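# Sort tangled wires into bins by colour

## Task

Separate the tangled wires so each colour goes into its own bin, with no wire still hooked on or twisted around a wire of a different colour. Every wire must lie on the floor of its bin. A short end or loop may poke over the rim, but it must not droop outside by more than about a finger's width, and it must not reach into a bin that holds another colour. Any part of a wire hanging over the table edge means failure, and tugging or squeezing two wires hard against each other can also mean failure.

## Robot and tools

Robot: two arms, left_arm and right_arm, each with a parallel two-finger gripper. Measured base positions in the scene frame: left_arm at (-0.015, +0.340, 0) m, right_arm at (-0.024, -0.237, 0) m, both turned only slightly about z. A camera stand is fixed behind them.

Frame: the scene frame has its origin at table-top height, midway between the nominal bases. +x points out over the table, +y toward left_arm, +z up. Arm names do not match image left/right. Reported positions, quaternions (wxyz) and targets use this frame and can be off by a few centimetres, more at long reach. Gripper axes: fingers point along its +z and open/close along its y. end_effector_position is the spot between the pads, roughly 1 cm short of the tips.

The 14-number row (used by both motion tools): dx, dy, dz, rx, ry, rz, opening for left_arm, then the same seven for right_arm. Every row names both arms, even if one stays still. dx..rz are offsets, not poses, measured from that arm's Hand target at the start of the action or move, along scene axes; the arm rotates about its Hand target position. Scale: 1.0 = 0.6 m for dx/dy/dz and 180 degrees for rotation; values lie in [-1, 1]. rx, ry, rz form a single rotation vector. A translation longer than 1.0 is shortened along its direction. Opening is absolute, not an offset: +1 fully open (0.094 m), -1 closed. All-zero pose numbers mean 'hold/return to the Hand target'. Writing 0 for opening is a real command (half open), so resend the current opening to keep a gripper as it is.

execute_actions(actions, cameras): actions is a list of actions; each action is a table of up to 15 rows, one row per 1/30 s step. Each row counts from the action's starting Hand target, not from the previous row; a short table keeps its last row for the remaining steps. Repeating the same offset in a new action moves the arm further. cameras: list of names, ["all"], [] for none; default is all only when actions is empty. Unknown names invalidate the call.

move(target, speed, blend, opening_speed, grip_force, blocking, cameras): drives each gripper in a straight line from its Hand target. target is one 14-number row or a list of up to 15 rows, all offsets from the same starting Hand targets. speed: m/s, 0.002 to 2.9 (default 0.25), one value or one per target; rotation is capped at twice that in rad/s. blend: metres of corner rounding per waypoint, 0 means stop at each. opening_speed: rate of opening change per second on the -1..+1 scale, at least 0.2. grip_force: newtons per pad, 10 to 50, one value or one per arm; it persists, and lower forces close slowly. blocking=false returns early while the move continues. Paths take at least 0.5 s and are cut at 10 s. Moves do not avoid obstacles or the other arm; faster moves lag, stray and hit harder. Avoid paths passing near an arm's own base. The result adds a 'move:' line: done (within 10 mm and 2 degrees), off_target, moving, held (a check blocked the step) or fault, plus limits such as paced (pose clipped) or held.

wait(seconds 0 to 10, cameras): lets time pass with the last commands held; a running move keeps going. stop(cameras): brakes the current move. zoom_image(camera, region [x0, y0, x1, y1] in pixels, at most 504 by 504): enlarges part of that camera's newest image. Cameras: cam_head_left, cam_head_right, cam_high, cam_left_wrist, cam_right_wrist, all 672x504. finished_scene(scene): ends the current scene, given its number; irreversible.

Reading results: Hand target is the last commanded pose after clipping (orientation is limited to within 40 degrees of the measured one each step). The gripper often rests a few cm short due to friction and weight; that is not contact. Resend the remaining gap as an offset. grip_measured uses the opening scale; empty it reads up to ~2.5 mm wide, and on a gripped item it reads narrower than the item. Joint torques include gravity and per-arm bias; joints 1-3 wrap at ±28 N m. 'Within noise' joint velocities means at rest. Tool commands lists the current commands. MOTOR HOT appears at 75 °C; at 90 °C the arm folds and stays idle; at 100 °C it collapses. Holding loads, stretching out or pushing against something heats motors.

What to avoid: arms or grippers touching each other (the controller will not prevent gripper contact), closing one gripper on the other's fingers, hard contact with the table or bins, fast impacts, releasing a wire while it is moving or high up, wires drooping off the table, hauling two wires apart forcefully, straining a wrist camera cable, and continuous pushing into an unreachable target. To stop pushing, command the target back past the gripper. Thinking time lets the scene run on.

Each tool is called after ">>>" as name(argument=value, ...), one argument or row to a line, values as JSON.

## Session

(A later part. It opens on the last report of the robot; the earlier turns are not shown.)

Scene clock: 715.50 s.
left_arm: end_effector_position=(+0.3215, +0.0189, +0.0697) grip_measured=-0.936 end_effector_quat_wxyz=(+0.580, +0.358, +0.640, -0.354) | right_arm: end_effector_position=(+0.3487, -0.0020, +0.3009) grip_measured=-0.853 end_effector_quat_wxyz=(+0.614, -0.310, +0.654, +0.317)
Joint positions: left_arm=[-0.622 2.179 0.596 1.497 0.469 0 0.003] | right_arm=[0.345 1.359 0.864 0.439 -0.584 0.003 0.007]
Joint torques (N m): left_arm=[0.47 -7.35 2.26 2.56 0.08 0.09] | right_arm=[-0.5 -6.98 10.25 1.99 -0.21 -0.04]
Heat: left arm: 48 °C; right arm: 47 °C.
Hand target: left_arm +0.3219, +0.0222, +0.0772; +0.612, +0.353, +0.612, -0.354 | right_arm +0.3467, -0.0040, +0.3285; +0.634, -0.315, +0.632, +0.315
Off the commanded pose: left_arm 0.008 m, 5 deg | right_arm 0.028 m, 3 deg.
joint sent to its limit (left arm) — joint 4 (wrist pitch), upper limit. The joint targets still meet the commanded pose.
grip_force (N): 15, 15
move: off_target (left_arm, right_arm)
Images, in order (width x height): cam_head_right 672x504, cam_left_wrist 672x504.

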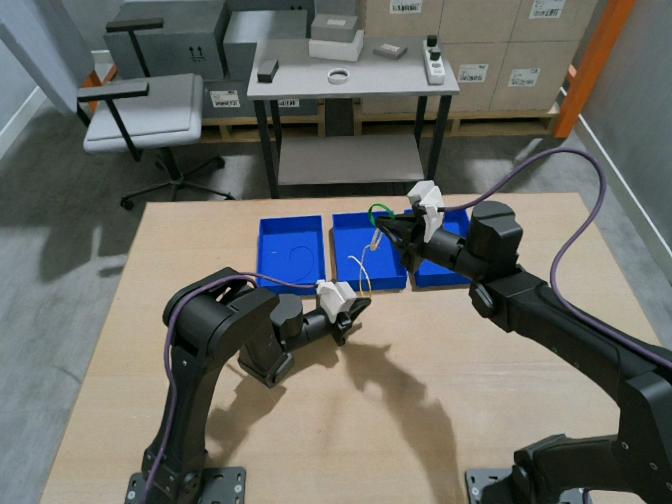

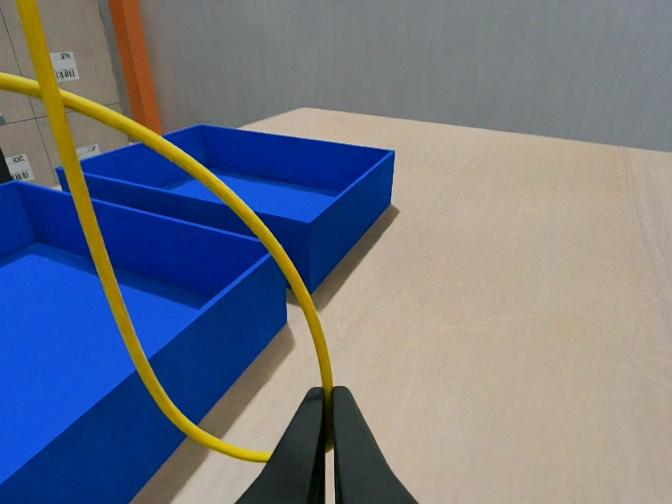

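>>> zoom_image(
  camera="cam_head_right",
  region=[310, 190, 430, 310],
)

>>> move(
  target=[-0.04,0.08,0.02,0,0,0,-0.95, 0,-0.04,0.04,0,0,0,-0.9],
  speed=0.03,
  cameras=["cam_left_wrist","cam_head_right","cam_head_left","cam_high"],
)

>>> zoom_image(
  camera="cam_head_right",
  region=[290, 190, 430, 330],
)

Scaled by 4.200 from the camera's 672x504 image, which has a finer 960x720 frame.

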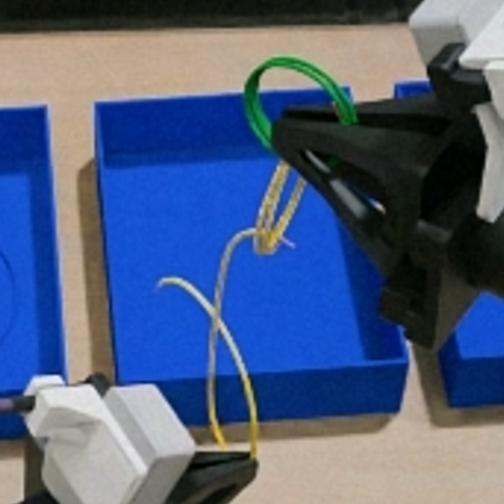

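Scene clock: 726.53 s.
left_arm: end_effector_position=(+0.2958, +0.0683, +0.0664) grip_measured=-0.936 end_effector_quat_wxyz=(+0.555, +0.360, +0.661, -0.353) | right_arm: end_effector_position=(+0.3508, -0.0258, +0.3264) grip_measured=-0.853 end_effector_quat_wxyz=(+0.616, -0.308, +0.652, +0.317)
Joint positions: left_arm=[-0.513 2.063 0.404 1.497 0.581 0.021 0.003] | right_arm=[0.261 1.318 0.931 0.336 -0.667 0.003 0.007]
Joint torques (N m): left_arm=[0.58 -9.26 2.13 2.54 0.09 0.11] | right_arm=[-0.53 -6.65 10.33 1.92 -0.22 -0.03]
Heat: left arm: 49 °C; right arm: 48 °C.
Hand target: left_arm +0.2979, +0.0702, +0.0892; +0.612, +0.353, +0.612, -0.354 | right_arm +0.3467, -0.0279, +0.3526; +0.634, -0.315, +0.632, +0.315
Off the commanded pose: left_arm 0.023 m, 9 deg | right_arm 0.027 m, 3 deg.
joint sent to its limit (left arm) — joint 4 (wrist pitch), upper limit. The joint targets are off in orientation, not in position.
grip_force (N): 15, 15
move: off_target (left_arm, right_arm)
Images, in order (width x height): cam_head_left 672x504, cam_head_right 672x504, cam_high 672x504, cam_left_wrist 672x504.

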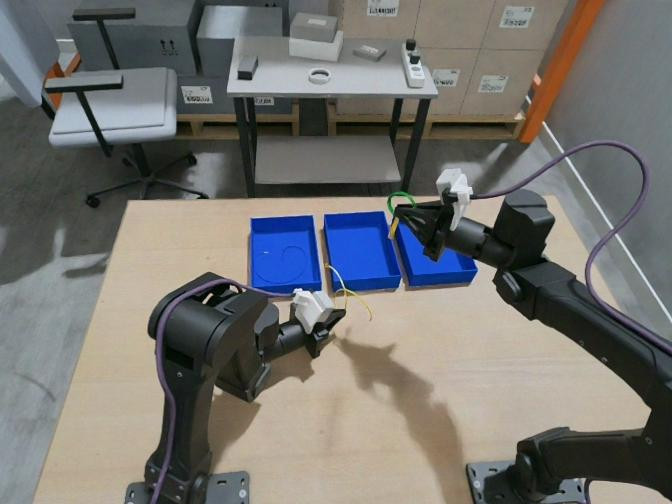

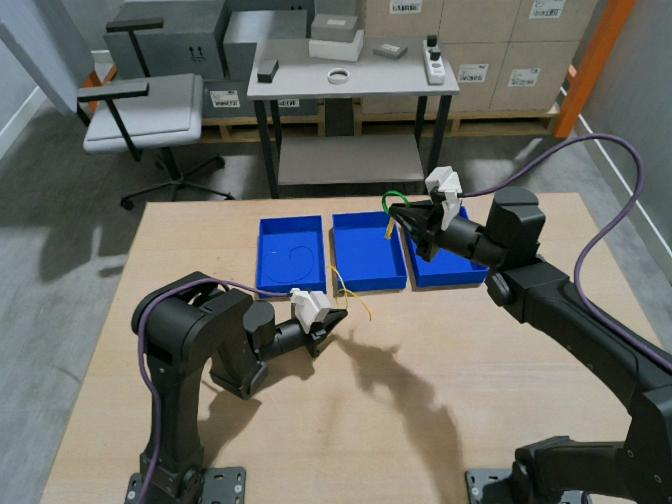

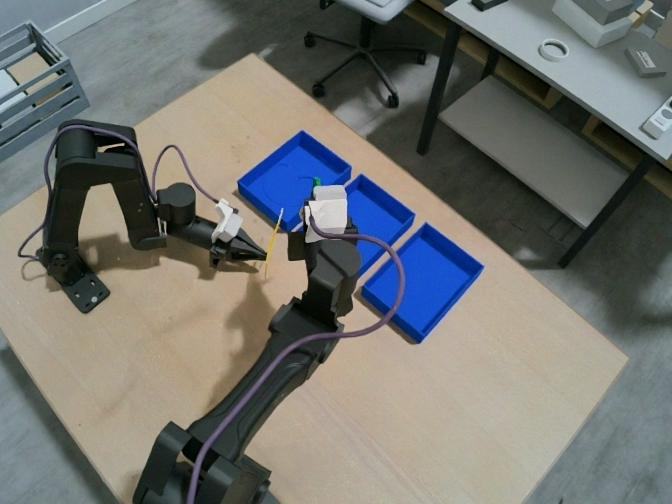

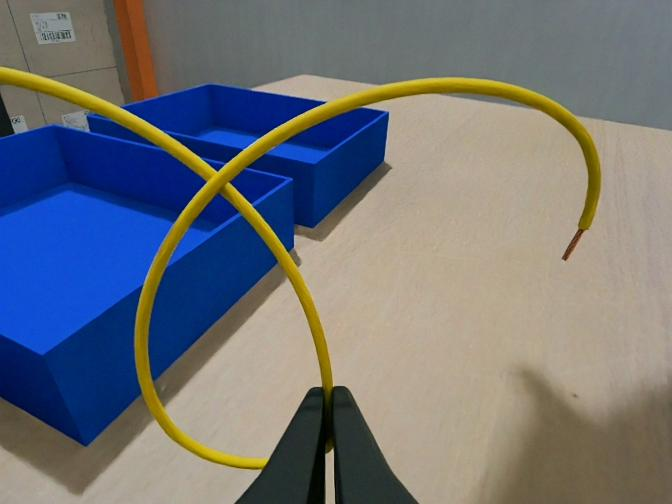

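Scaled by 3.600 from the camera's 672x504 image, which has a finer 960x720 frame.

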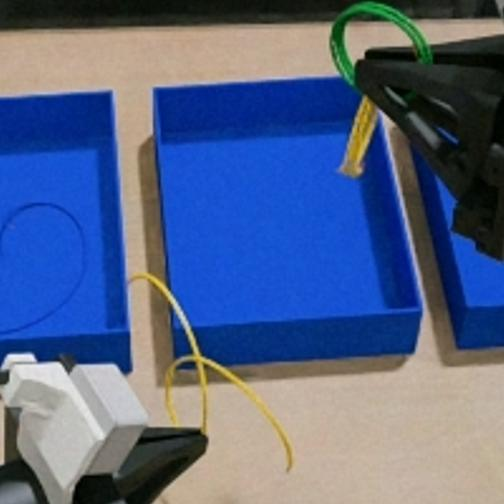

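>>> move(
  target=[
    [0,0,0.25,0,0,0,-0.95, 0,-0.3,0,0,0,0,-0.9],
    [0.28,-0.08,0.22,0.209,0.362,0.287,-0.95, 0,-0.3,0,0,0,0,-0.9],
  ],
  speed=0.15,
  blend=[0.03,0],
  cameras=["all"],
)

Scene clock: 743.17 s.
left_arm: end_effector_position=(+0.4579, +0.0233, +0.2245) grip_measured=-0.936 end_effector_quat_wxyz=(+0.287, +0.021, +0.953, -0.092) | right_arm: end_effector_position=(+0.3449, -0.2057, +0.3413) grip_measured=-0.853 end_effector_quat_wxyz=(+0.628, -0.304, +0.641, +0.321)
Joint positions: left_arm=[-0.683 2.465 2.846 -1.363 -0.179 -0.55 0.003] | right_arm=[-0.398 1.346 0.979 0.342 -1.325 0.006 0.007]
Joint torques (N m): left_arm=[0.16 -11.75 6.72 1.32 -0.2 -0.12] | right_arm=[-0.46 -3.52 9.84 1.68 -0.23 0.03]
Heat: left arm: 48 °C; right arm: 48 °C.
Hand target: left_arm +0.4658, +0.0221, +0.2212; +0.155, -0.001, +0.988, +0.000 | right_arm +0.3467, -0.2080, +0.3526; +0.634, -0.315, +0.632, +0.315
Off the commanded pose: left_arm 0.009 m, 19 deg | right_arm 0.012 m, 2 deg.
elbow stopped short (left arm): the move would have taken joint 3 (elbow) straighter than the controller allows.
grip_force (N): 15, 15
move: off_target (left_arm, right_arm)

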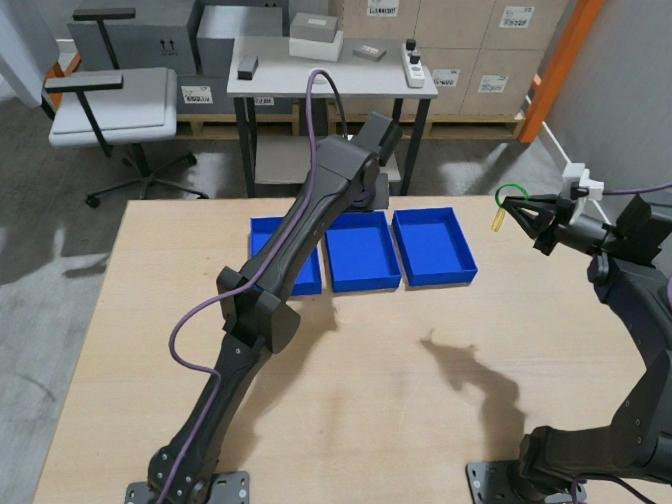

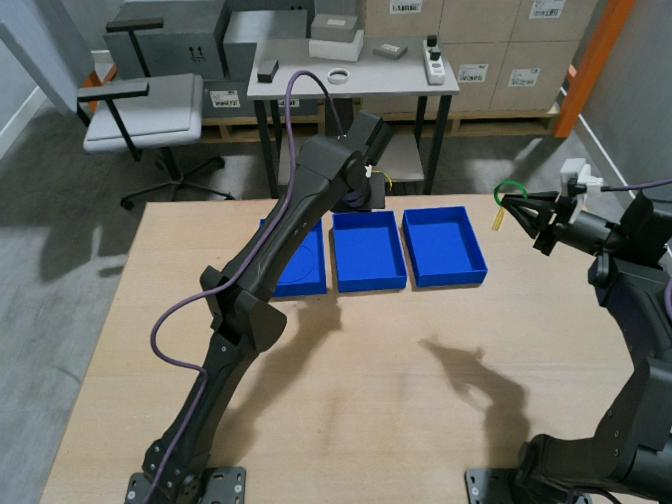

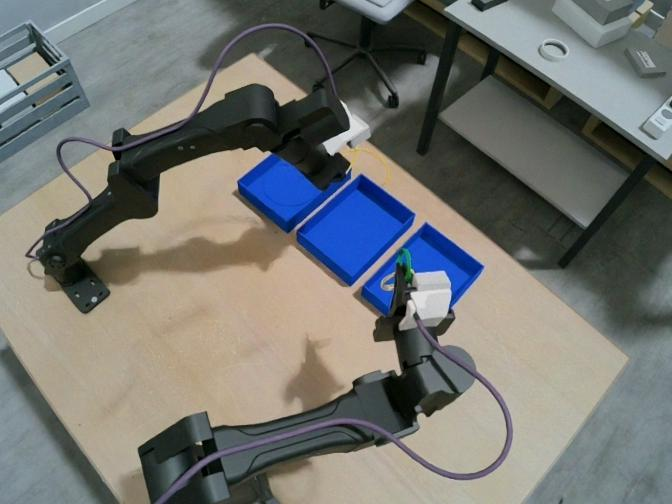

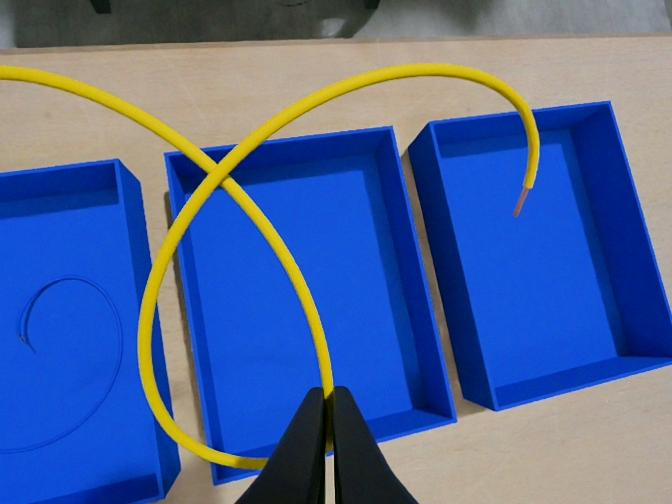

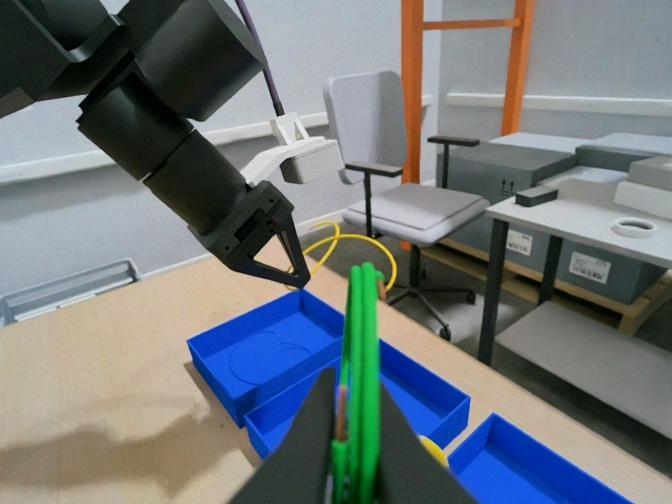

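>>> move(
  target=[-0.05,-0.025,-0.17,0,0,0,-0.95, 0,0,0,0,0,0,-0.9],
  speed=0.12,
  cameras=["cam_left_wrist","cam_high","cam_head_left"],
)

>>> zoom_image(
  camera="cam_high",
  region=[220, 110, 460, 310],
)

Scene clock: 760.97 s.
left_arm: end_effector_position=(+0.4381, +0.0073, +0.1260) grip_measured=-0.936 end_effector_quat_wxyz=(+0.193, +0.005, +0.981, -0.034) | right_arm: end_effector_position=(+0.3449, -0.2057, +0.3413) grip_measured=-0.853 end_effector_quat_wxyz=(+0.628, -0.304, +0.641, +0.321)
Joint positions: left_arm=[-0.73 2.631 2.846 -1.437 -0.191 -0.653 0.003] | right_arm=[-0.398 1.346 0.979 0.342 -1.325 0.006 0.007]
Joint torques (N m): left_arm=[-0.62 -12.77 7.01 0.58 -0.19 -0.14] | right_arm=[-0.46 -3.51 9.84 1.68 -0.24 0.02]
Motor temperatures (°C): left_arm=[33 54 49 42 32 33 35] | right_arm=[31 40 50 47 34 32 34]
Heat: left arm: 54 °C; right arm: 50 °C.
Hand target: left_arm +0.4358, +0.0070, +0.1192; +0.155, -0.001, +0.988, +0.000 | right_arm +0.3467, -0.2080, +0.3526; +0.634, -0.315, +0.632, +0.315
Off the commanded pose: left_arm 0.007 m, 6 deg | right_arm 0.012 m, 2 deg.
elbow stopped short (left arm): the move would have taken joint 3 (elbow) straighter than the controller allows.
grip_force (N): 15, 15
move: off_target (left_arm, right_arm)
Images, in order (width x height): cam_head_left 672x504, cam_high 672x504, cam_left_wrist 672x504.

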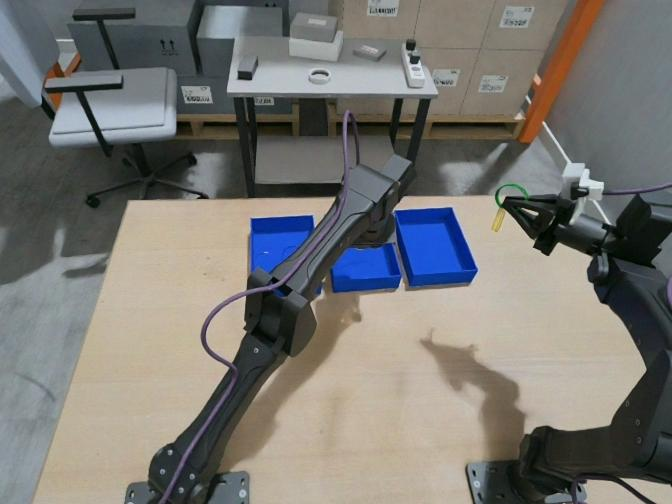

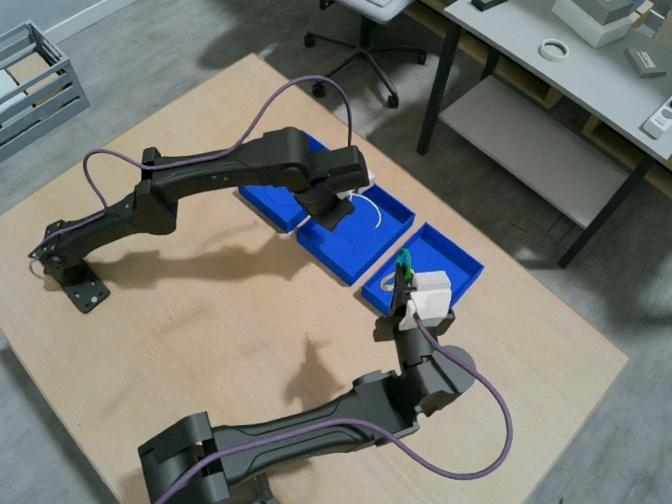

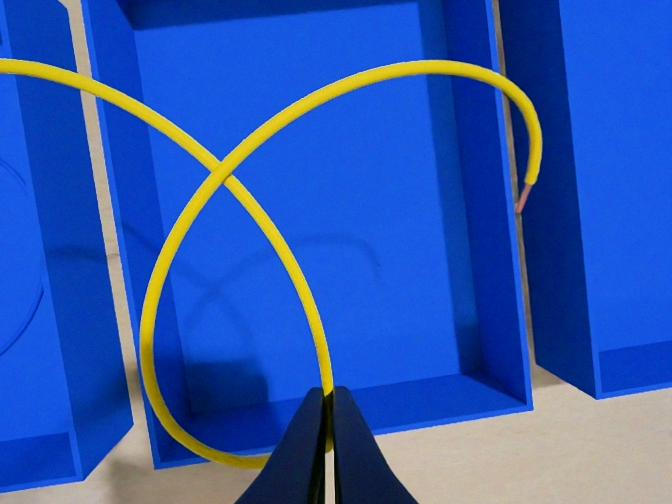

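Scaled by 2.100 from the camera's 672x504 image, which has a finer 960x720 frame.

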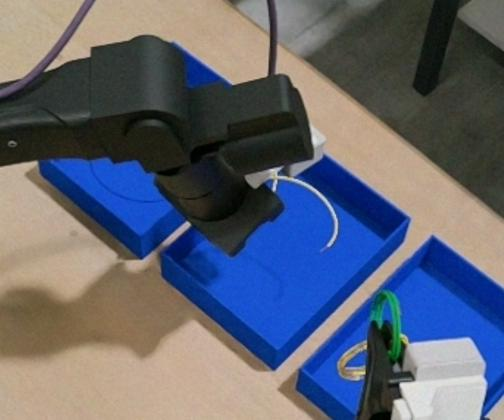

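>>> move(
  target=[0.02,-0.012,-0.1,0,0.1,0,-0.95, 0,0,0,0,0,0,-0.9],
  speed=0.1,
  cameras=["cam_left_wrist","cam_right_wrist","cam_head_left"],
)

>>> zoom_image(
  camera="cam_right_wrist",
  region=[150, 190, 500, 480],
)

Scene clock: 791.97 s.
left_arm: end_effector_position=(+0.4408, +0.0010, +0.0659) grip_measured=-0.936 end_effector_quat_wxyz=(+0.109, -0.003, +0.991, -0.082) | right_arm: end_effector_position=(+0.3449, -0.2057, +0.3413) grip_measured=-0.853 end_effector_quat_wxyz=(+0.628, -0.304, +0.641, +0.321)
Joint positions: left_arm=[-0.675 2.741 2.846 -1.401 0 -0.647 0.003] | right_arm=[-0.398 1.346 0.979 0.342 -1.325 0.006 0.007]
Joint torques (N m): left_arm=[0.47 -13.07 6.93 0.8 0.01 0.07] | right_arm=[-0.47 -3.54 9.84 1.67 -0.23 0.02]
Motor temperatures (°C): left_arm=[33 55 50 39 32 33 35] | right_arm=[31 39 51 47 34 32 34]
Heat: left arm: 55 °C; right arm: 51 °C.
Hand target: left_arm +0.4478, -0.0002, +0.0591; -0.002, -0.001, +1.000, +0.000 | right_arm +0.3467, -0.2080, +0.3526; +0.634, -0.315, +0.632, +0.315
Off the commanded pose: left_arm 0.010 m, 16 deg | right_arm 0.012 m, 2 deg.
elbow stopped short (left arm): the move would have taken joint 3 (elbow) straighter than the controller allows.
grip_force (N): 15, 15
move: off_target (left_arm, right_arm)
Images, in order (width x height): cam_head_left 672x504, cam_left_wrist 672x504, cam_right_wrist 672x504.

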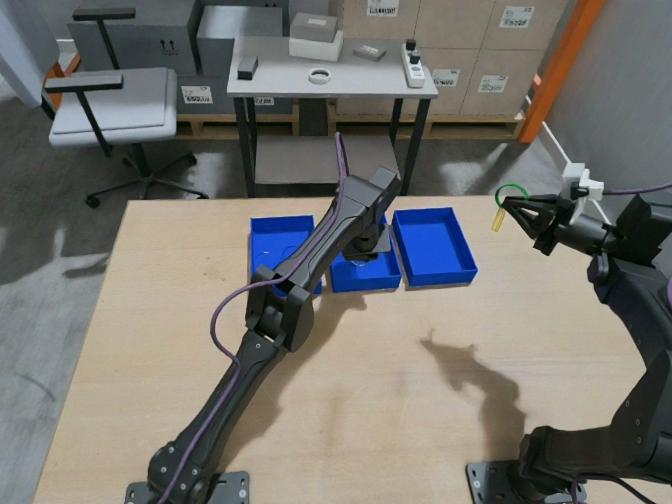

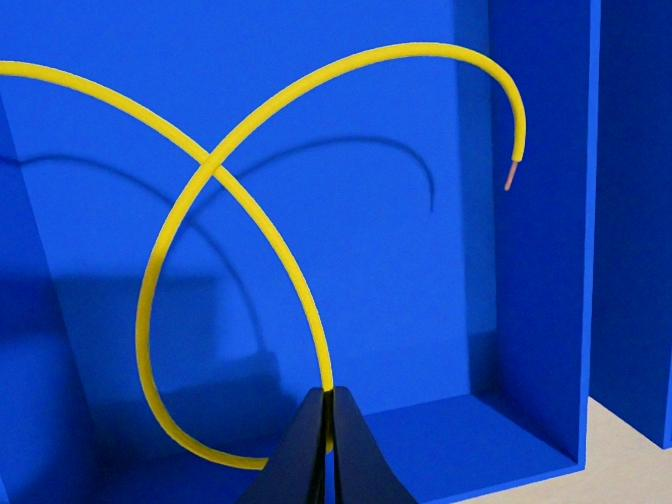

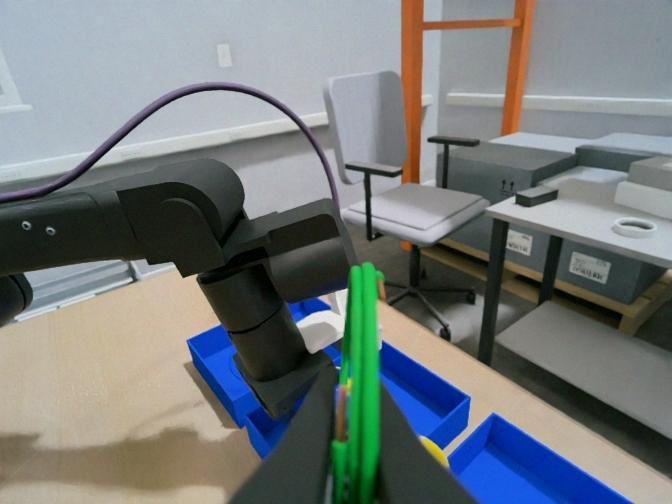

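Scaled by 1.440 from the camera's 672x504 image, which has a finer 960x720 frame.

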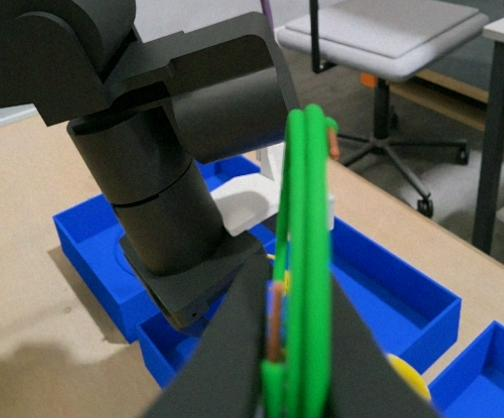

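>>> wait(
  seconds=0.1,
  cameras=["cam_high","cam_head_left","cam_head_right"],
)

>>> zoom_image(
  camera="cam_high",
  region=[230, 110, 430, 290],
)

>>> zoom_image(
  camera="cam_head_left",
  region=[240, 200, 420, 310],
)

Scene clock: 809.00 s.
left_arm: end_effector_position=(+0.4408, +0.0009, +0.0659) grip_measured=-0.936 end_effector_quat_wxyz=(+0.109, -0.003, +0.991, -0.083) | right_arm: end_effector_position=(+0.3449, -0.2057, +0.3413) grip_measured=-0.853 end_effector_quat_wxyz=(+0.628, -0.304, +0.641, +0.321)
Joint positions: left_arm=[-0.675 2.741 2.846 -1.401 0.001 -0.647 0.003] | right_arm=[-0.398 1.346 0.979 0.342 -1.325 0.006 0.007]
Joint torques (N m): left_arm=[0.68 -13.07 6.91 0.81 0.07 0.05] | right_arm=[-0.47 -3.52 9.85 1.67 -0.24 0.03]
Motor temperatures (°C): left_arm=[33 59 50 39 32 33 35] | right_arm=[31 39 52 46 34 32 34]
Heat: left arm: 59 °C; right arm: 52 °C.
Hand target: left_arm +0.4478, -0.0002, +0.0591; -0.002, -0.001, +1.000, +0.001 | right_arm +0.3467, -0.2080, +0.3526; +0.634, -0.315, +0.632, +0.315
Tool commands: left_gripper/opening=-0.95 right_gripper/opening=-0.9
Off the commanded pose: left_arm 0.010 m, 16 deg | right_arm 0.012 m, 2 deg.
grip_force (N): 15, 15
wait: 0.10 s; at rest from the start
Images, in order (width x height): cam_head_left 672x504, cam_head_right 672x504, cam_high 672x504.

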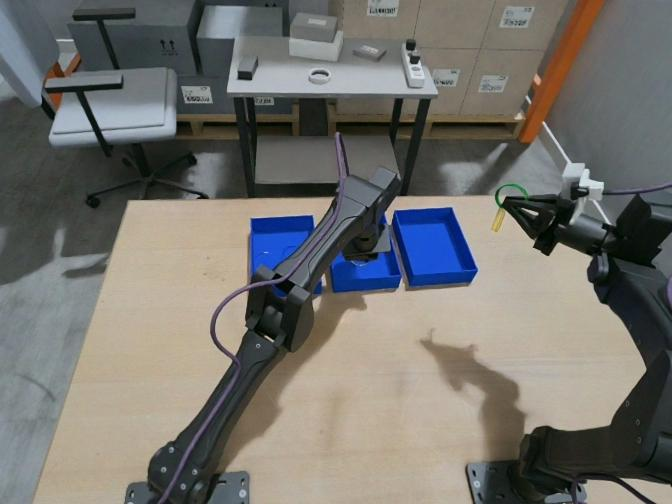

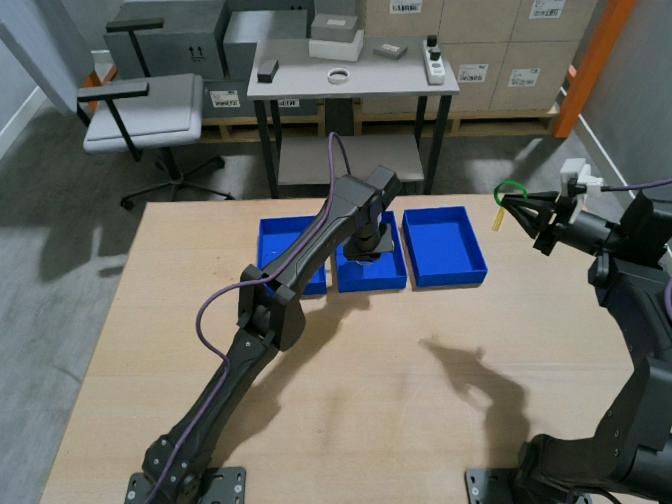

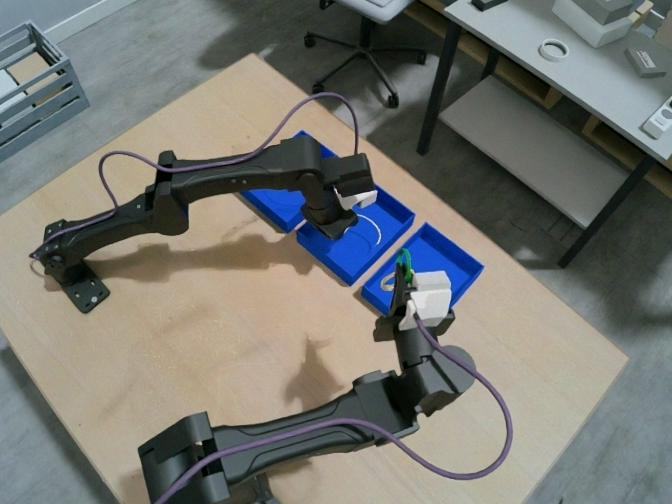

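Scaled by 2.520 from the camera's 672x504 image, which has a finer 960x720 frame.

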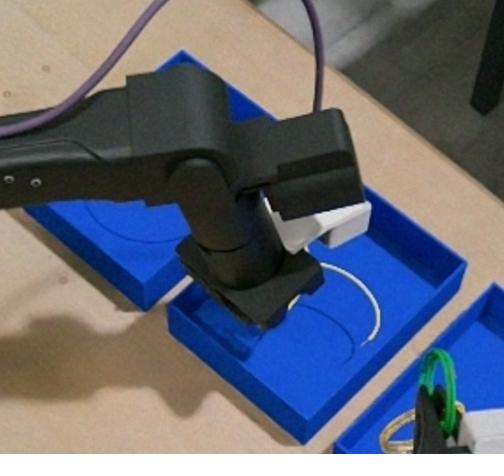

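Scaled by 2.800 from the camera's 672x504 image, which has a finer 960x720 frame.

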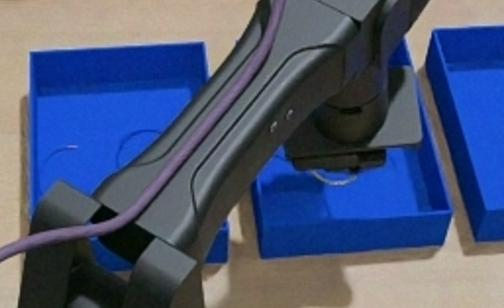

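>>> move(
  target=[-0.01,0.045,0.06,0,0,-0.2,-0.95, 0,0,0,0,0,0,-0.9],
  speed=0.12,
  cameras=["cam_left_wrist","cam_high"],
)

>>> zoom_image(
  camera="cam_high",
  region=[230, 110, 430, 290],
)

Scene clock: 835.20 s.
left_arm: end_effector_position=(+0.4391, +0.0230, +0.0719) grip_measured=-0.936 end_effector_quat_wxyz=(+0.109, +0.303, +0.946, -0.038) | right_arm: end_effector_position=(+0.3449, -0.2057, +0.3413) grip_measured=-0.853 end_effector_quat_wxyz=(+0.628, -0.304, +0.641, +0.321)
Joint positions: left_arm=[-0.643 2.722 2.846 -1.464 0.008 0.01 0.003] | right_arm=[-0.398 1.346 0.979 0.342 -1.325 0.006 0.007]
Joint torques (N m): left_arm=[0.68 -17.76 6.8 0.4 -0.03 0.06] | right_arm=[-0.47 -3.52 9.85 1.67 -0.24 0.02]
Motor temperatures (°C): left_arm=[33 64 51 38 32 33 35] | right_arm=[31 38 52 46 34 32 34]
Heat: left arm: 64 °C; right arm: 52 °C.
Hand target: left_arm +0.4418, +0.0269, +0.0951; -0.001, +0.308, +0.951, +0.001 | right_arm +0.3467, -0.2080, +0.3526; +0.634, -0.315, +0.632, +0.315
Off the commanded pose: left_arm 0.024 m, 13 deg | right_arm 0.012 m, 2 deg.
elbow stopped short (left arm): the move would have taken joint 3 (elbow) straighter than the controller allows.
grip_force (N): 15, 15
move: off_target (left_arm, right_arm)
Images, in order (width x height): cam_high 672x504, cam_left_wrist 672x504.

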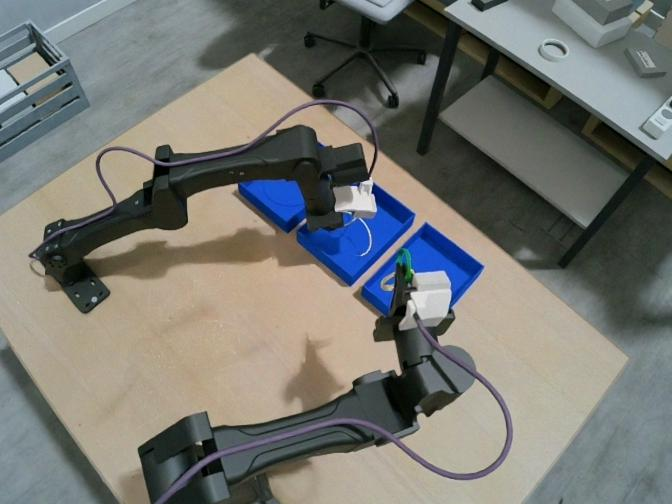

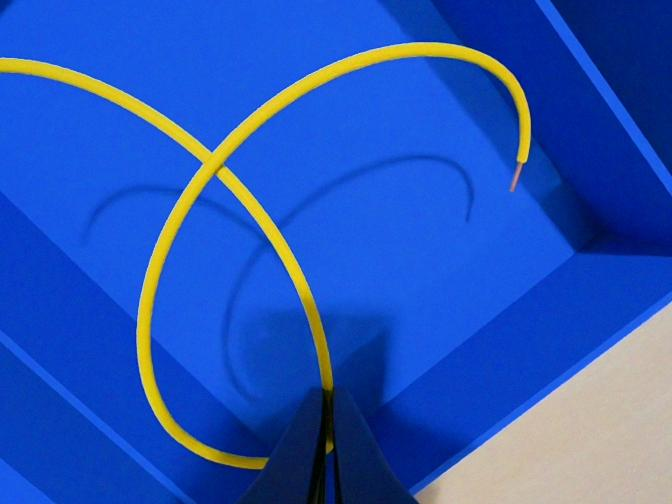

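Scaled by 2.520 from the camera's 672x504 image, which has a finer 960x720 frame.

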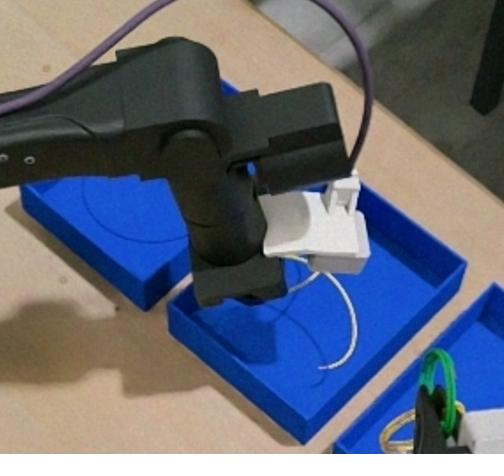

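>>> move(
  target=[0.02,0,-0.117,0,0,0,-0.95, 0,0,0,0,0,0,-0.9],
  speed=0.08,
  cameras=["cam_left_wrist","cam_high"],
)

>>> zoom_image(
  camera="cam_high",
  region=[230, 110, 430, 290],
)

Scene clock: 849.30 s.
left_arm: end_effector_position=(+0.4457, +0.0262, +0.0316) grip_measured=-0.936 end_effector_quat_wxyz=(+0.089, +0.305, +0.948, -0.030) | right_arm: end_effector_position=(+0.3449, -0.2057, +0.3413) grip_measured=-0.853 end_effector_quat_wxyz=(+0.628, -0.304, +0.641, +0.321)
Joint positions: left_arm=[-0.632 2.801 2.846 -1.428 0.007 0.024 0.003] | right_arm=[-0.398 1.346 0.979 0.342 -1.325 0.006 0.007]
Joint torques (N m): left_arm=[0.59 -13.48 7.16 0.71 -0.01 0.05] | right_arm=[-0.46 -3.51 9.84 1.68 -0.24 0.03]
Motor temperatures (°C): left_arm=[33 72 51 38 32 33 35] | right_arm=[31 38 53 46 34 32 34]
Heat: left arm: 72 °C; right arm: 53 °C.
Hand target: left_arm +0.4538, +0.0269, +0.0250; -0.001, +0.308, +0.951, +0.001 | right_arm +0.3467, -0.2080, +0.3526; +0.634, -0.315, +0.632, +0.315
Off the commanded pose: left_arm 0.011 m, 11 deg | right_arm 0.012 m, 2 deg.
elbow stopped short (left arm): the move would have taken joint 3 (elbow) straighter than the controller allows.
grip_force (N): 15, 15
move: off_target (left_arm, right_arm)
Images, in order (width x height): cam_high 672x504, cam_left_wrist 672x504.

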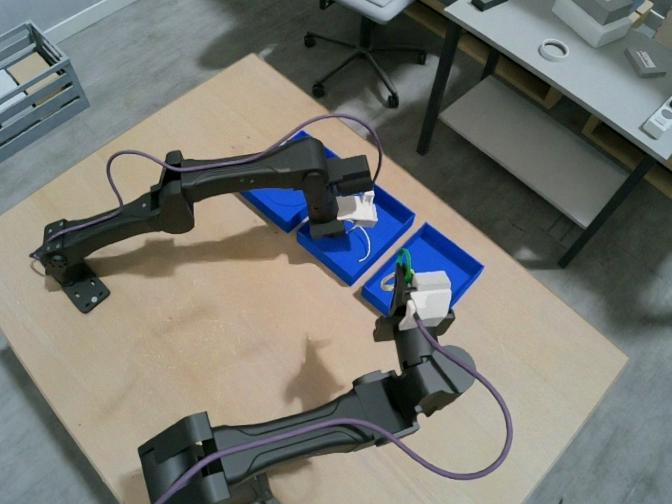

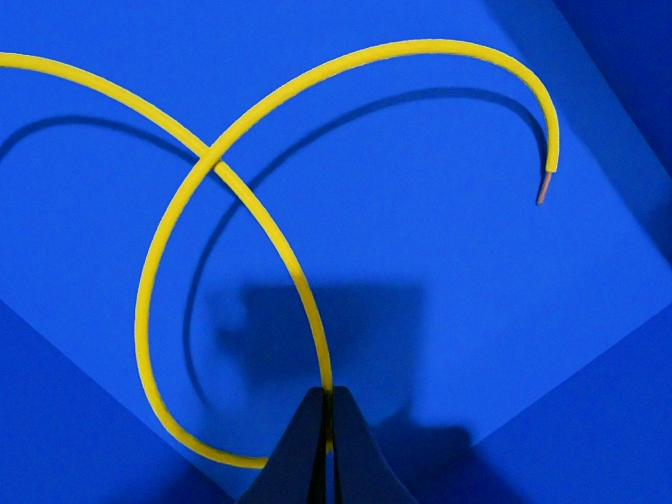

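Scaled by 2.520 from the camera's 672x504 image, which has a finer 960x720 frame.

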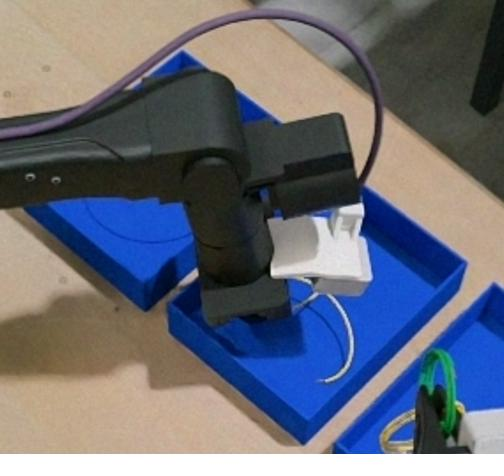

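>>> move(
  target=[
    [0,0,-0.02,0,0,0,-0.95, 0,0,0,0,0,0,-0.9],
    [0,0,-0.02,0,0,0,-0.6, 0,0,0,0,0,0,-0.9],
    [0,0,0.12,0,0,0,-0.6, 0,0,0,0,0,0,-0.9],
    [-0.3,0.35,0.35,0.1,0,0.2,-0.6, 0,0,0,0,0,0,-0.9],
  ],
  speed=[0.06,0.1,0.15,0.2],
  blend=[0,0,0.02,0],
  cameras=["all"],
)

>>> zoom_image(
  camera="cam_high",
  region=[230, 110, 430, 290],
)

Scene clock: 864.60 s.
left_arm: end_effector_position=(+0.2761, +0.2311, +0.2359) grip_measured=-0.603 end_effector_quat_wxyz=(+0.123, +0.024, +0.990, +0.062) | right_arm: end_effector_position=(+0.3449, -0.2057, +0.3413) grip_measured=-0.853 end_effector_quat_wxyz=(+0.628, -0.304, +0.641, +0.321)
Joint positions: left_arm=[-0.522 1.625 1.777 -1.555 -0.22 -0.42 0.019] | right_arm=[-0.398 1.346 0.979 0.342 -1.325 0.006 0.007]
Joint torques (N m): left_arm=[0.43 -6.74 4.4 0.35 -0.3 -0.11] | right_arm=[-0.46 -3.52 9.85 1.68 -0.24 0.02]
Motor temperatures (°C): left_arm=[33 70 50 37 32 33 35] | right_arm=[31 38 53 46 34 32 34]
Heat: left arm: 70 °C; right arm: 53 °C.
Hand target: left_arm +0.2738, +0.2368, +0.2349; -0.049, -0.004, +0.988, +0.147 | right_arm +0.3467, -0.2080, +0.3526; +0.634, -0.315, +0.632, +0.315
Off the commanded pose: left_arm 0.006 m, 22 deg | right_arm 0.012 m, 2 deg.
elbow stopped short (left arm): the move would have taken joint 3 (elbow) straighter than the controller allows.
joint sent to its limit (left arm) — joint 4 (wrist pitch), lower limit. The joint targets are off in orientation, not in position.
grip_force (N): 15, 15
move: off_target (left_arm, right_arm); target 2's new opening was sent with left_arm's hand 0.012 m and 10 deg from that target

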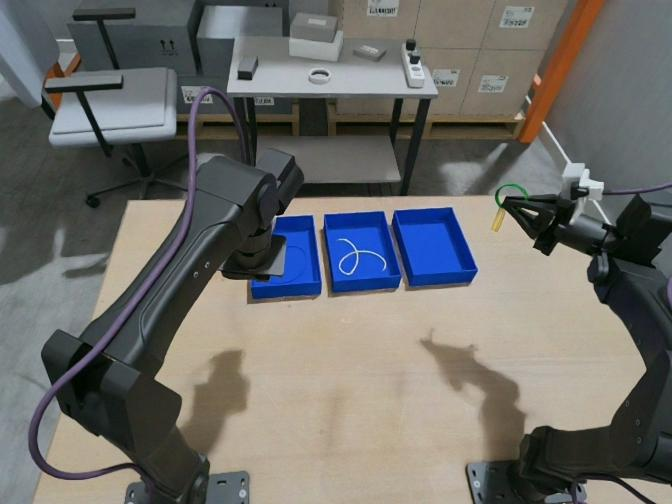

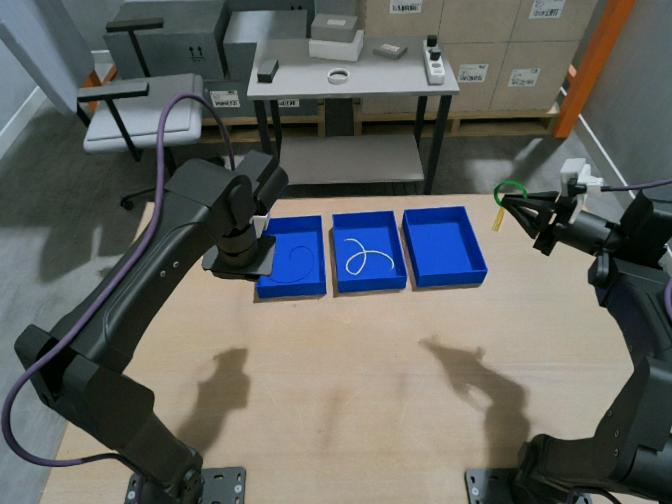

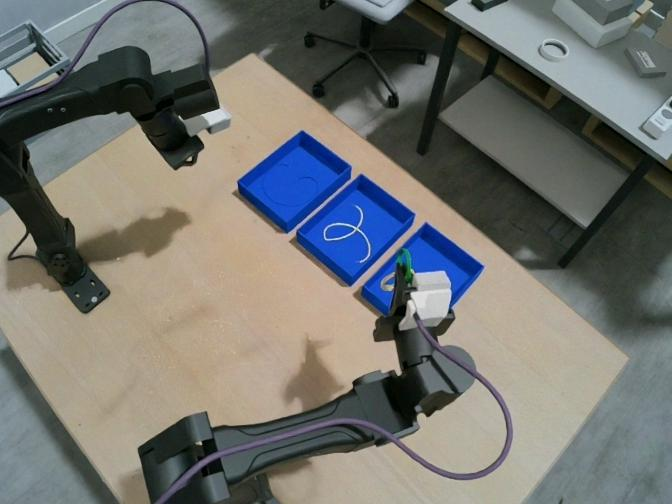

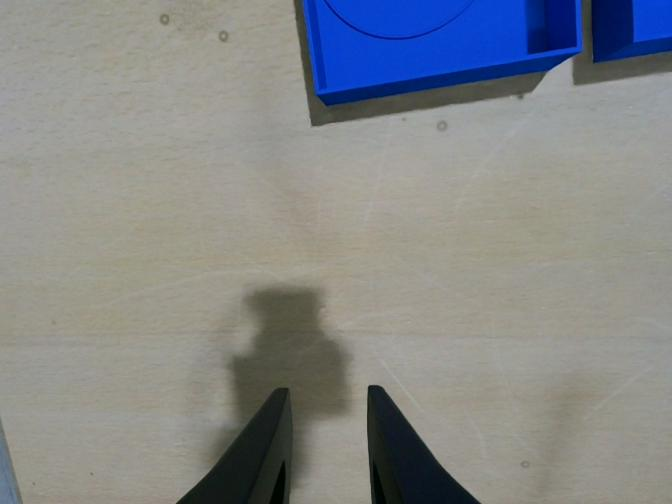

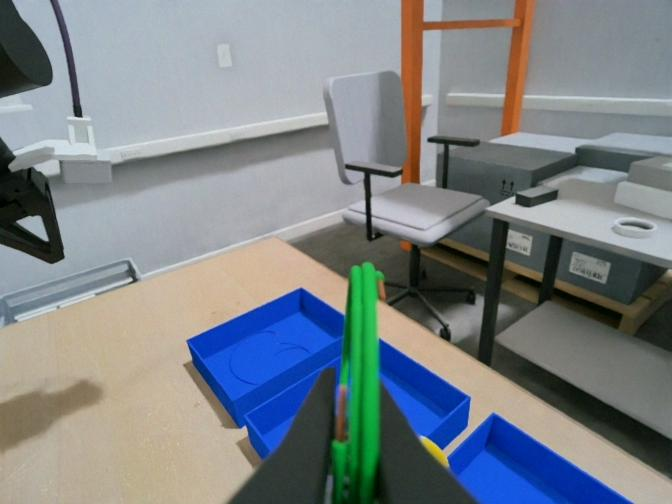

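Scaled by 2.520 from the camera's 672x504 image, which has a finer 960x720 frame.

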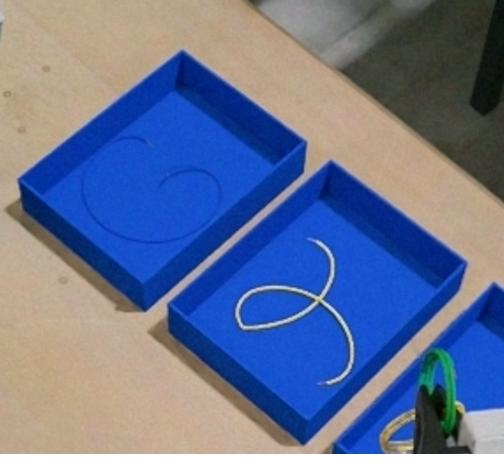

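>>> move(
  target=[0.027,-0.21,0.0,-0.347,-0.446,-0.324,-0.2, 0,0.34,-0.088,0,0,0,-0.9],
  speed=0.15,
  cameras=["all"],
)

Scene clock: 917.23 s.
left_arm: end_effector_position=(+0.2895, +0.1083, +0.2396) grip_measured=-0.203 end_effector_quat_wxyz=(+0.613, +0.357, +0.609, -0.355) | right_arm: end_effector_position=(+0.3455, -0.0049, +0.3097) grip_measured=-0.853 end_effector_quat_wxyz=(+0.638, -0.316, +0.626, +0.318)
Joint positions: left_arm=[-0.372 1.277 0.483 0.798 0.717 0.002 0.037] | right_arm=[0.332 1.355 0.83 0.544 -0.609 0.006 0.007]
Joint torques (N m): left_arm=[0.73 -3.48 5.16 1.8 0.07 0.01] | right_arm=[0.47 -3.81 5.49 2.16 0.11 -0.07]
Motor temperatures (°C): left_arm=[33 52 48 37 32 33 35] | right_arm=[31 37 52 46 34 32 34]
Heat: left arm: 52 °C; right arm: 52 °C.
Hand target: left_arm +0.2901, +0.1109, +0.2350; +0.613, +0.354, +0.611, -0.354 | right_arm +0.3466, -0.0039, +0.2998; +0.634, -0.315, +0.632, +0.315
Off the commanded pose: left_arm 0.005 m, 0 deg | right_arm 0.010 m, 1 deg.
grip_force (N): 15, 15
move: done

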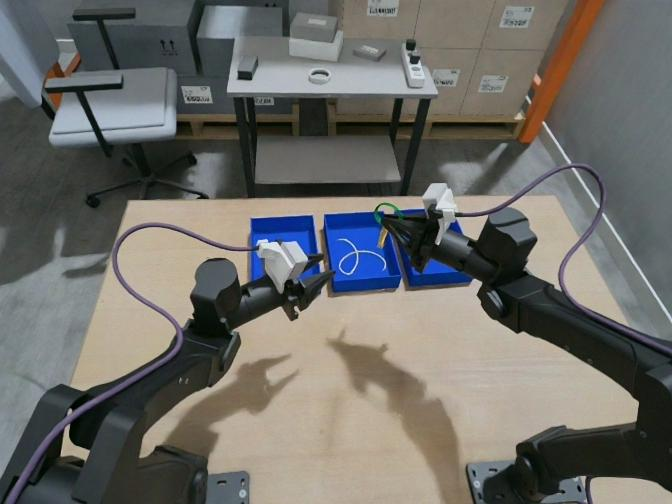

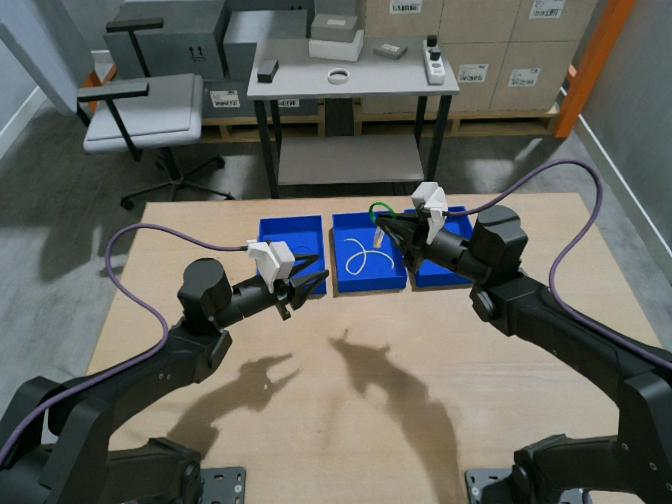

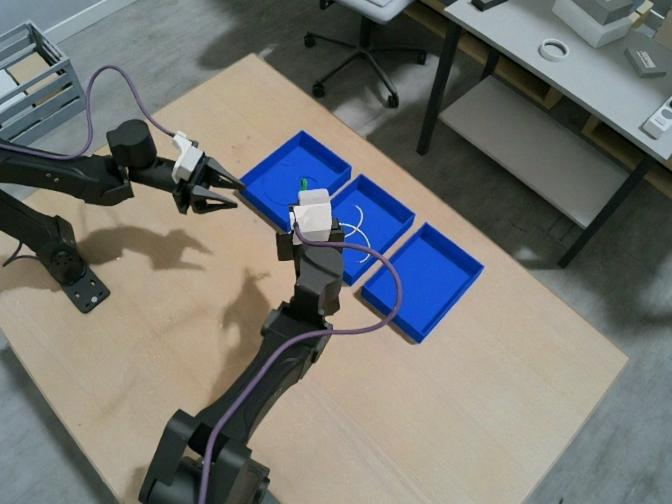

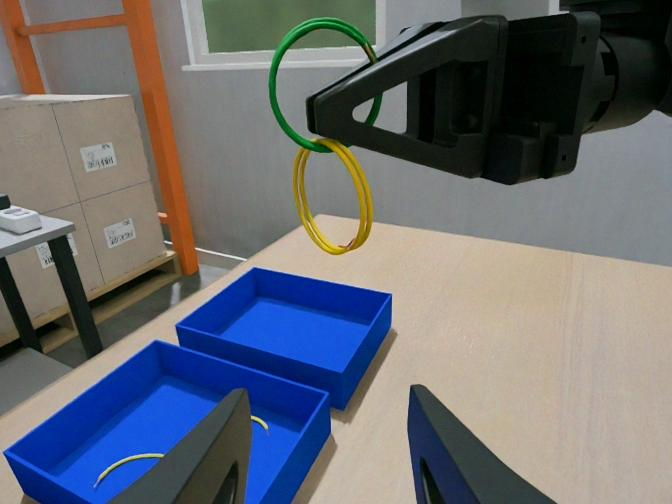

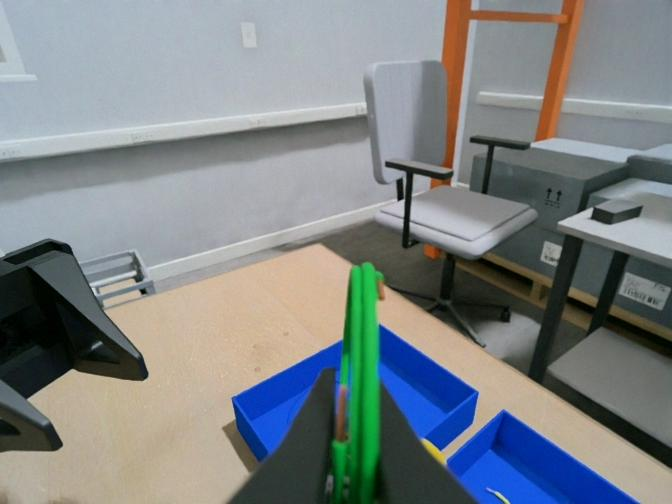

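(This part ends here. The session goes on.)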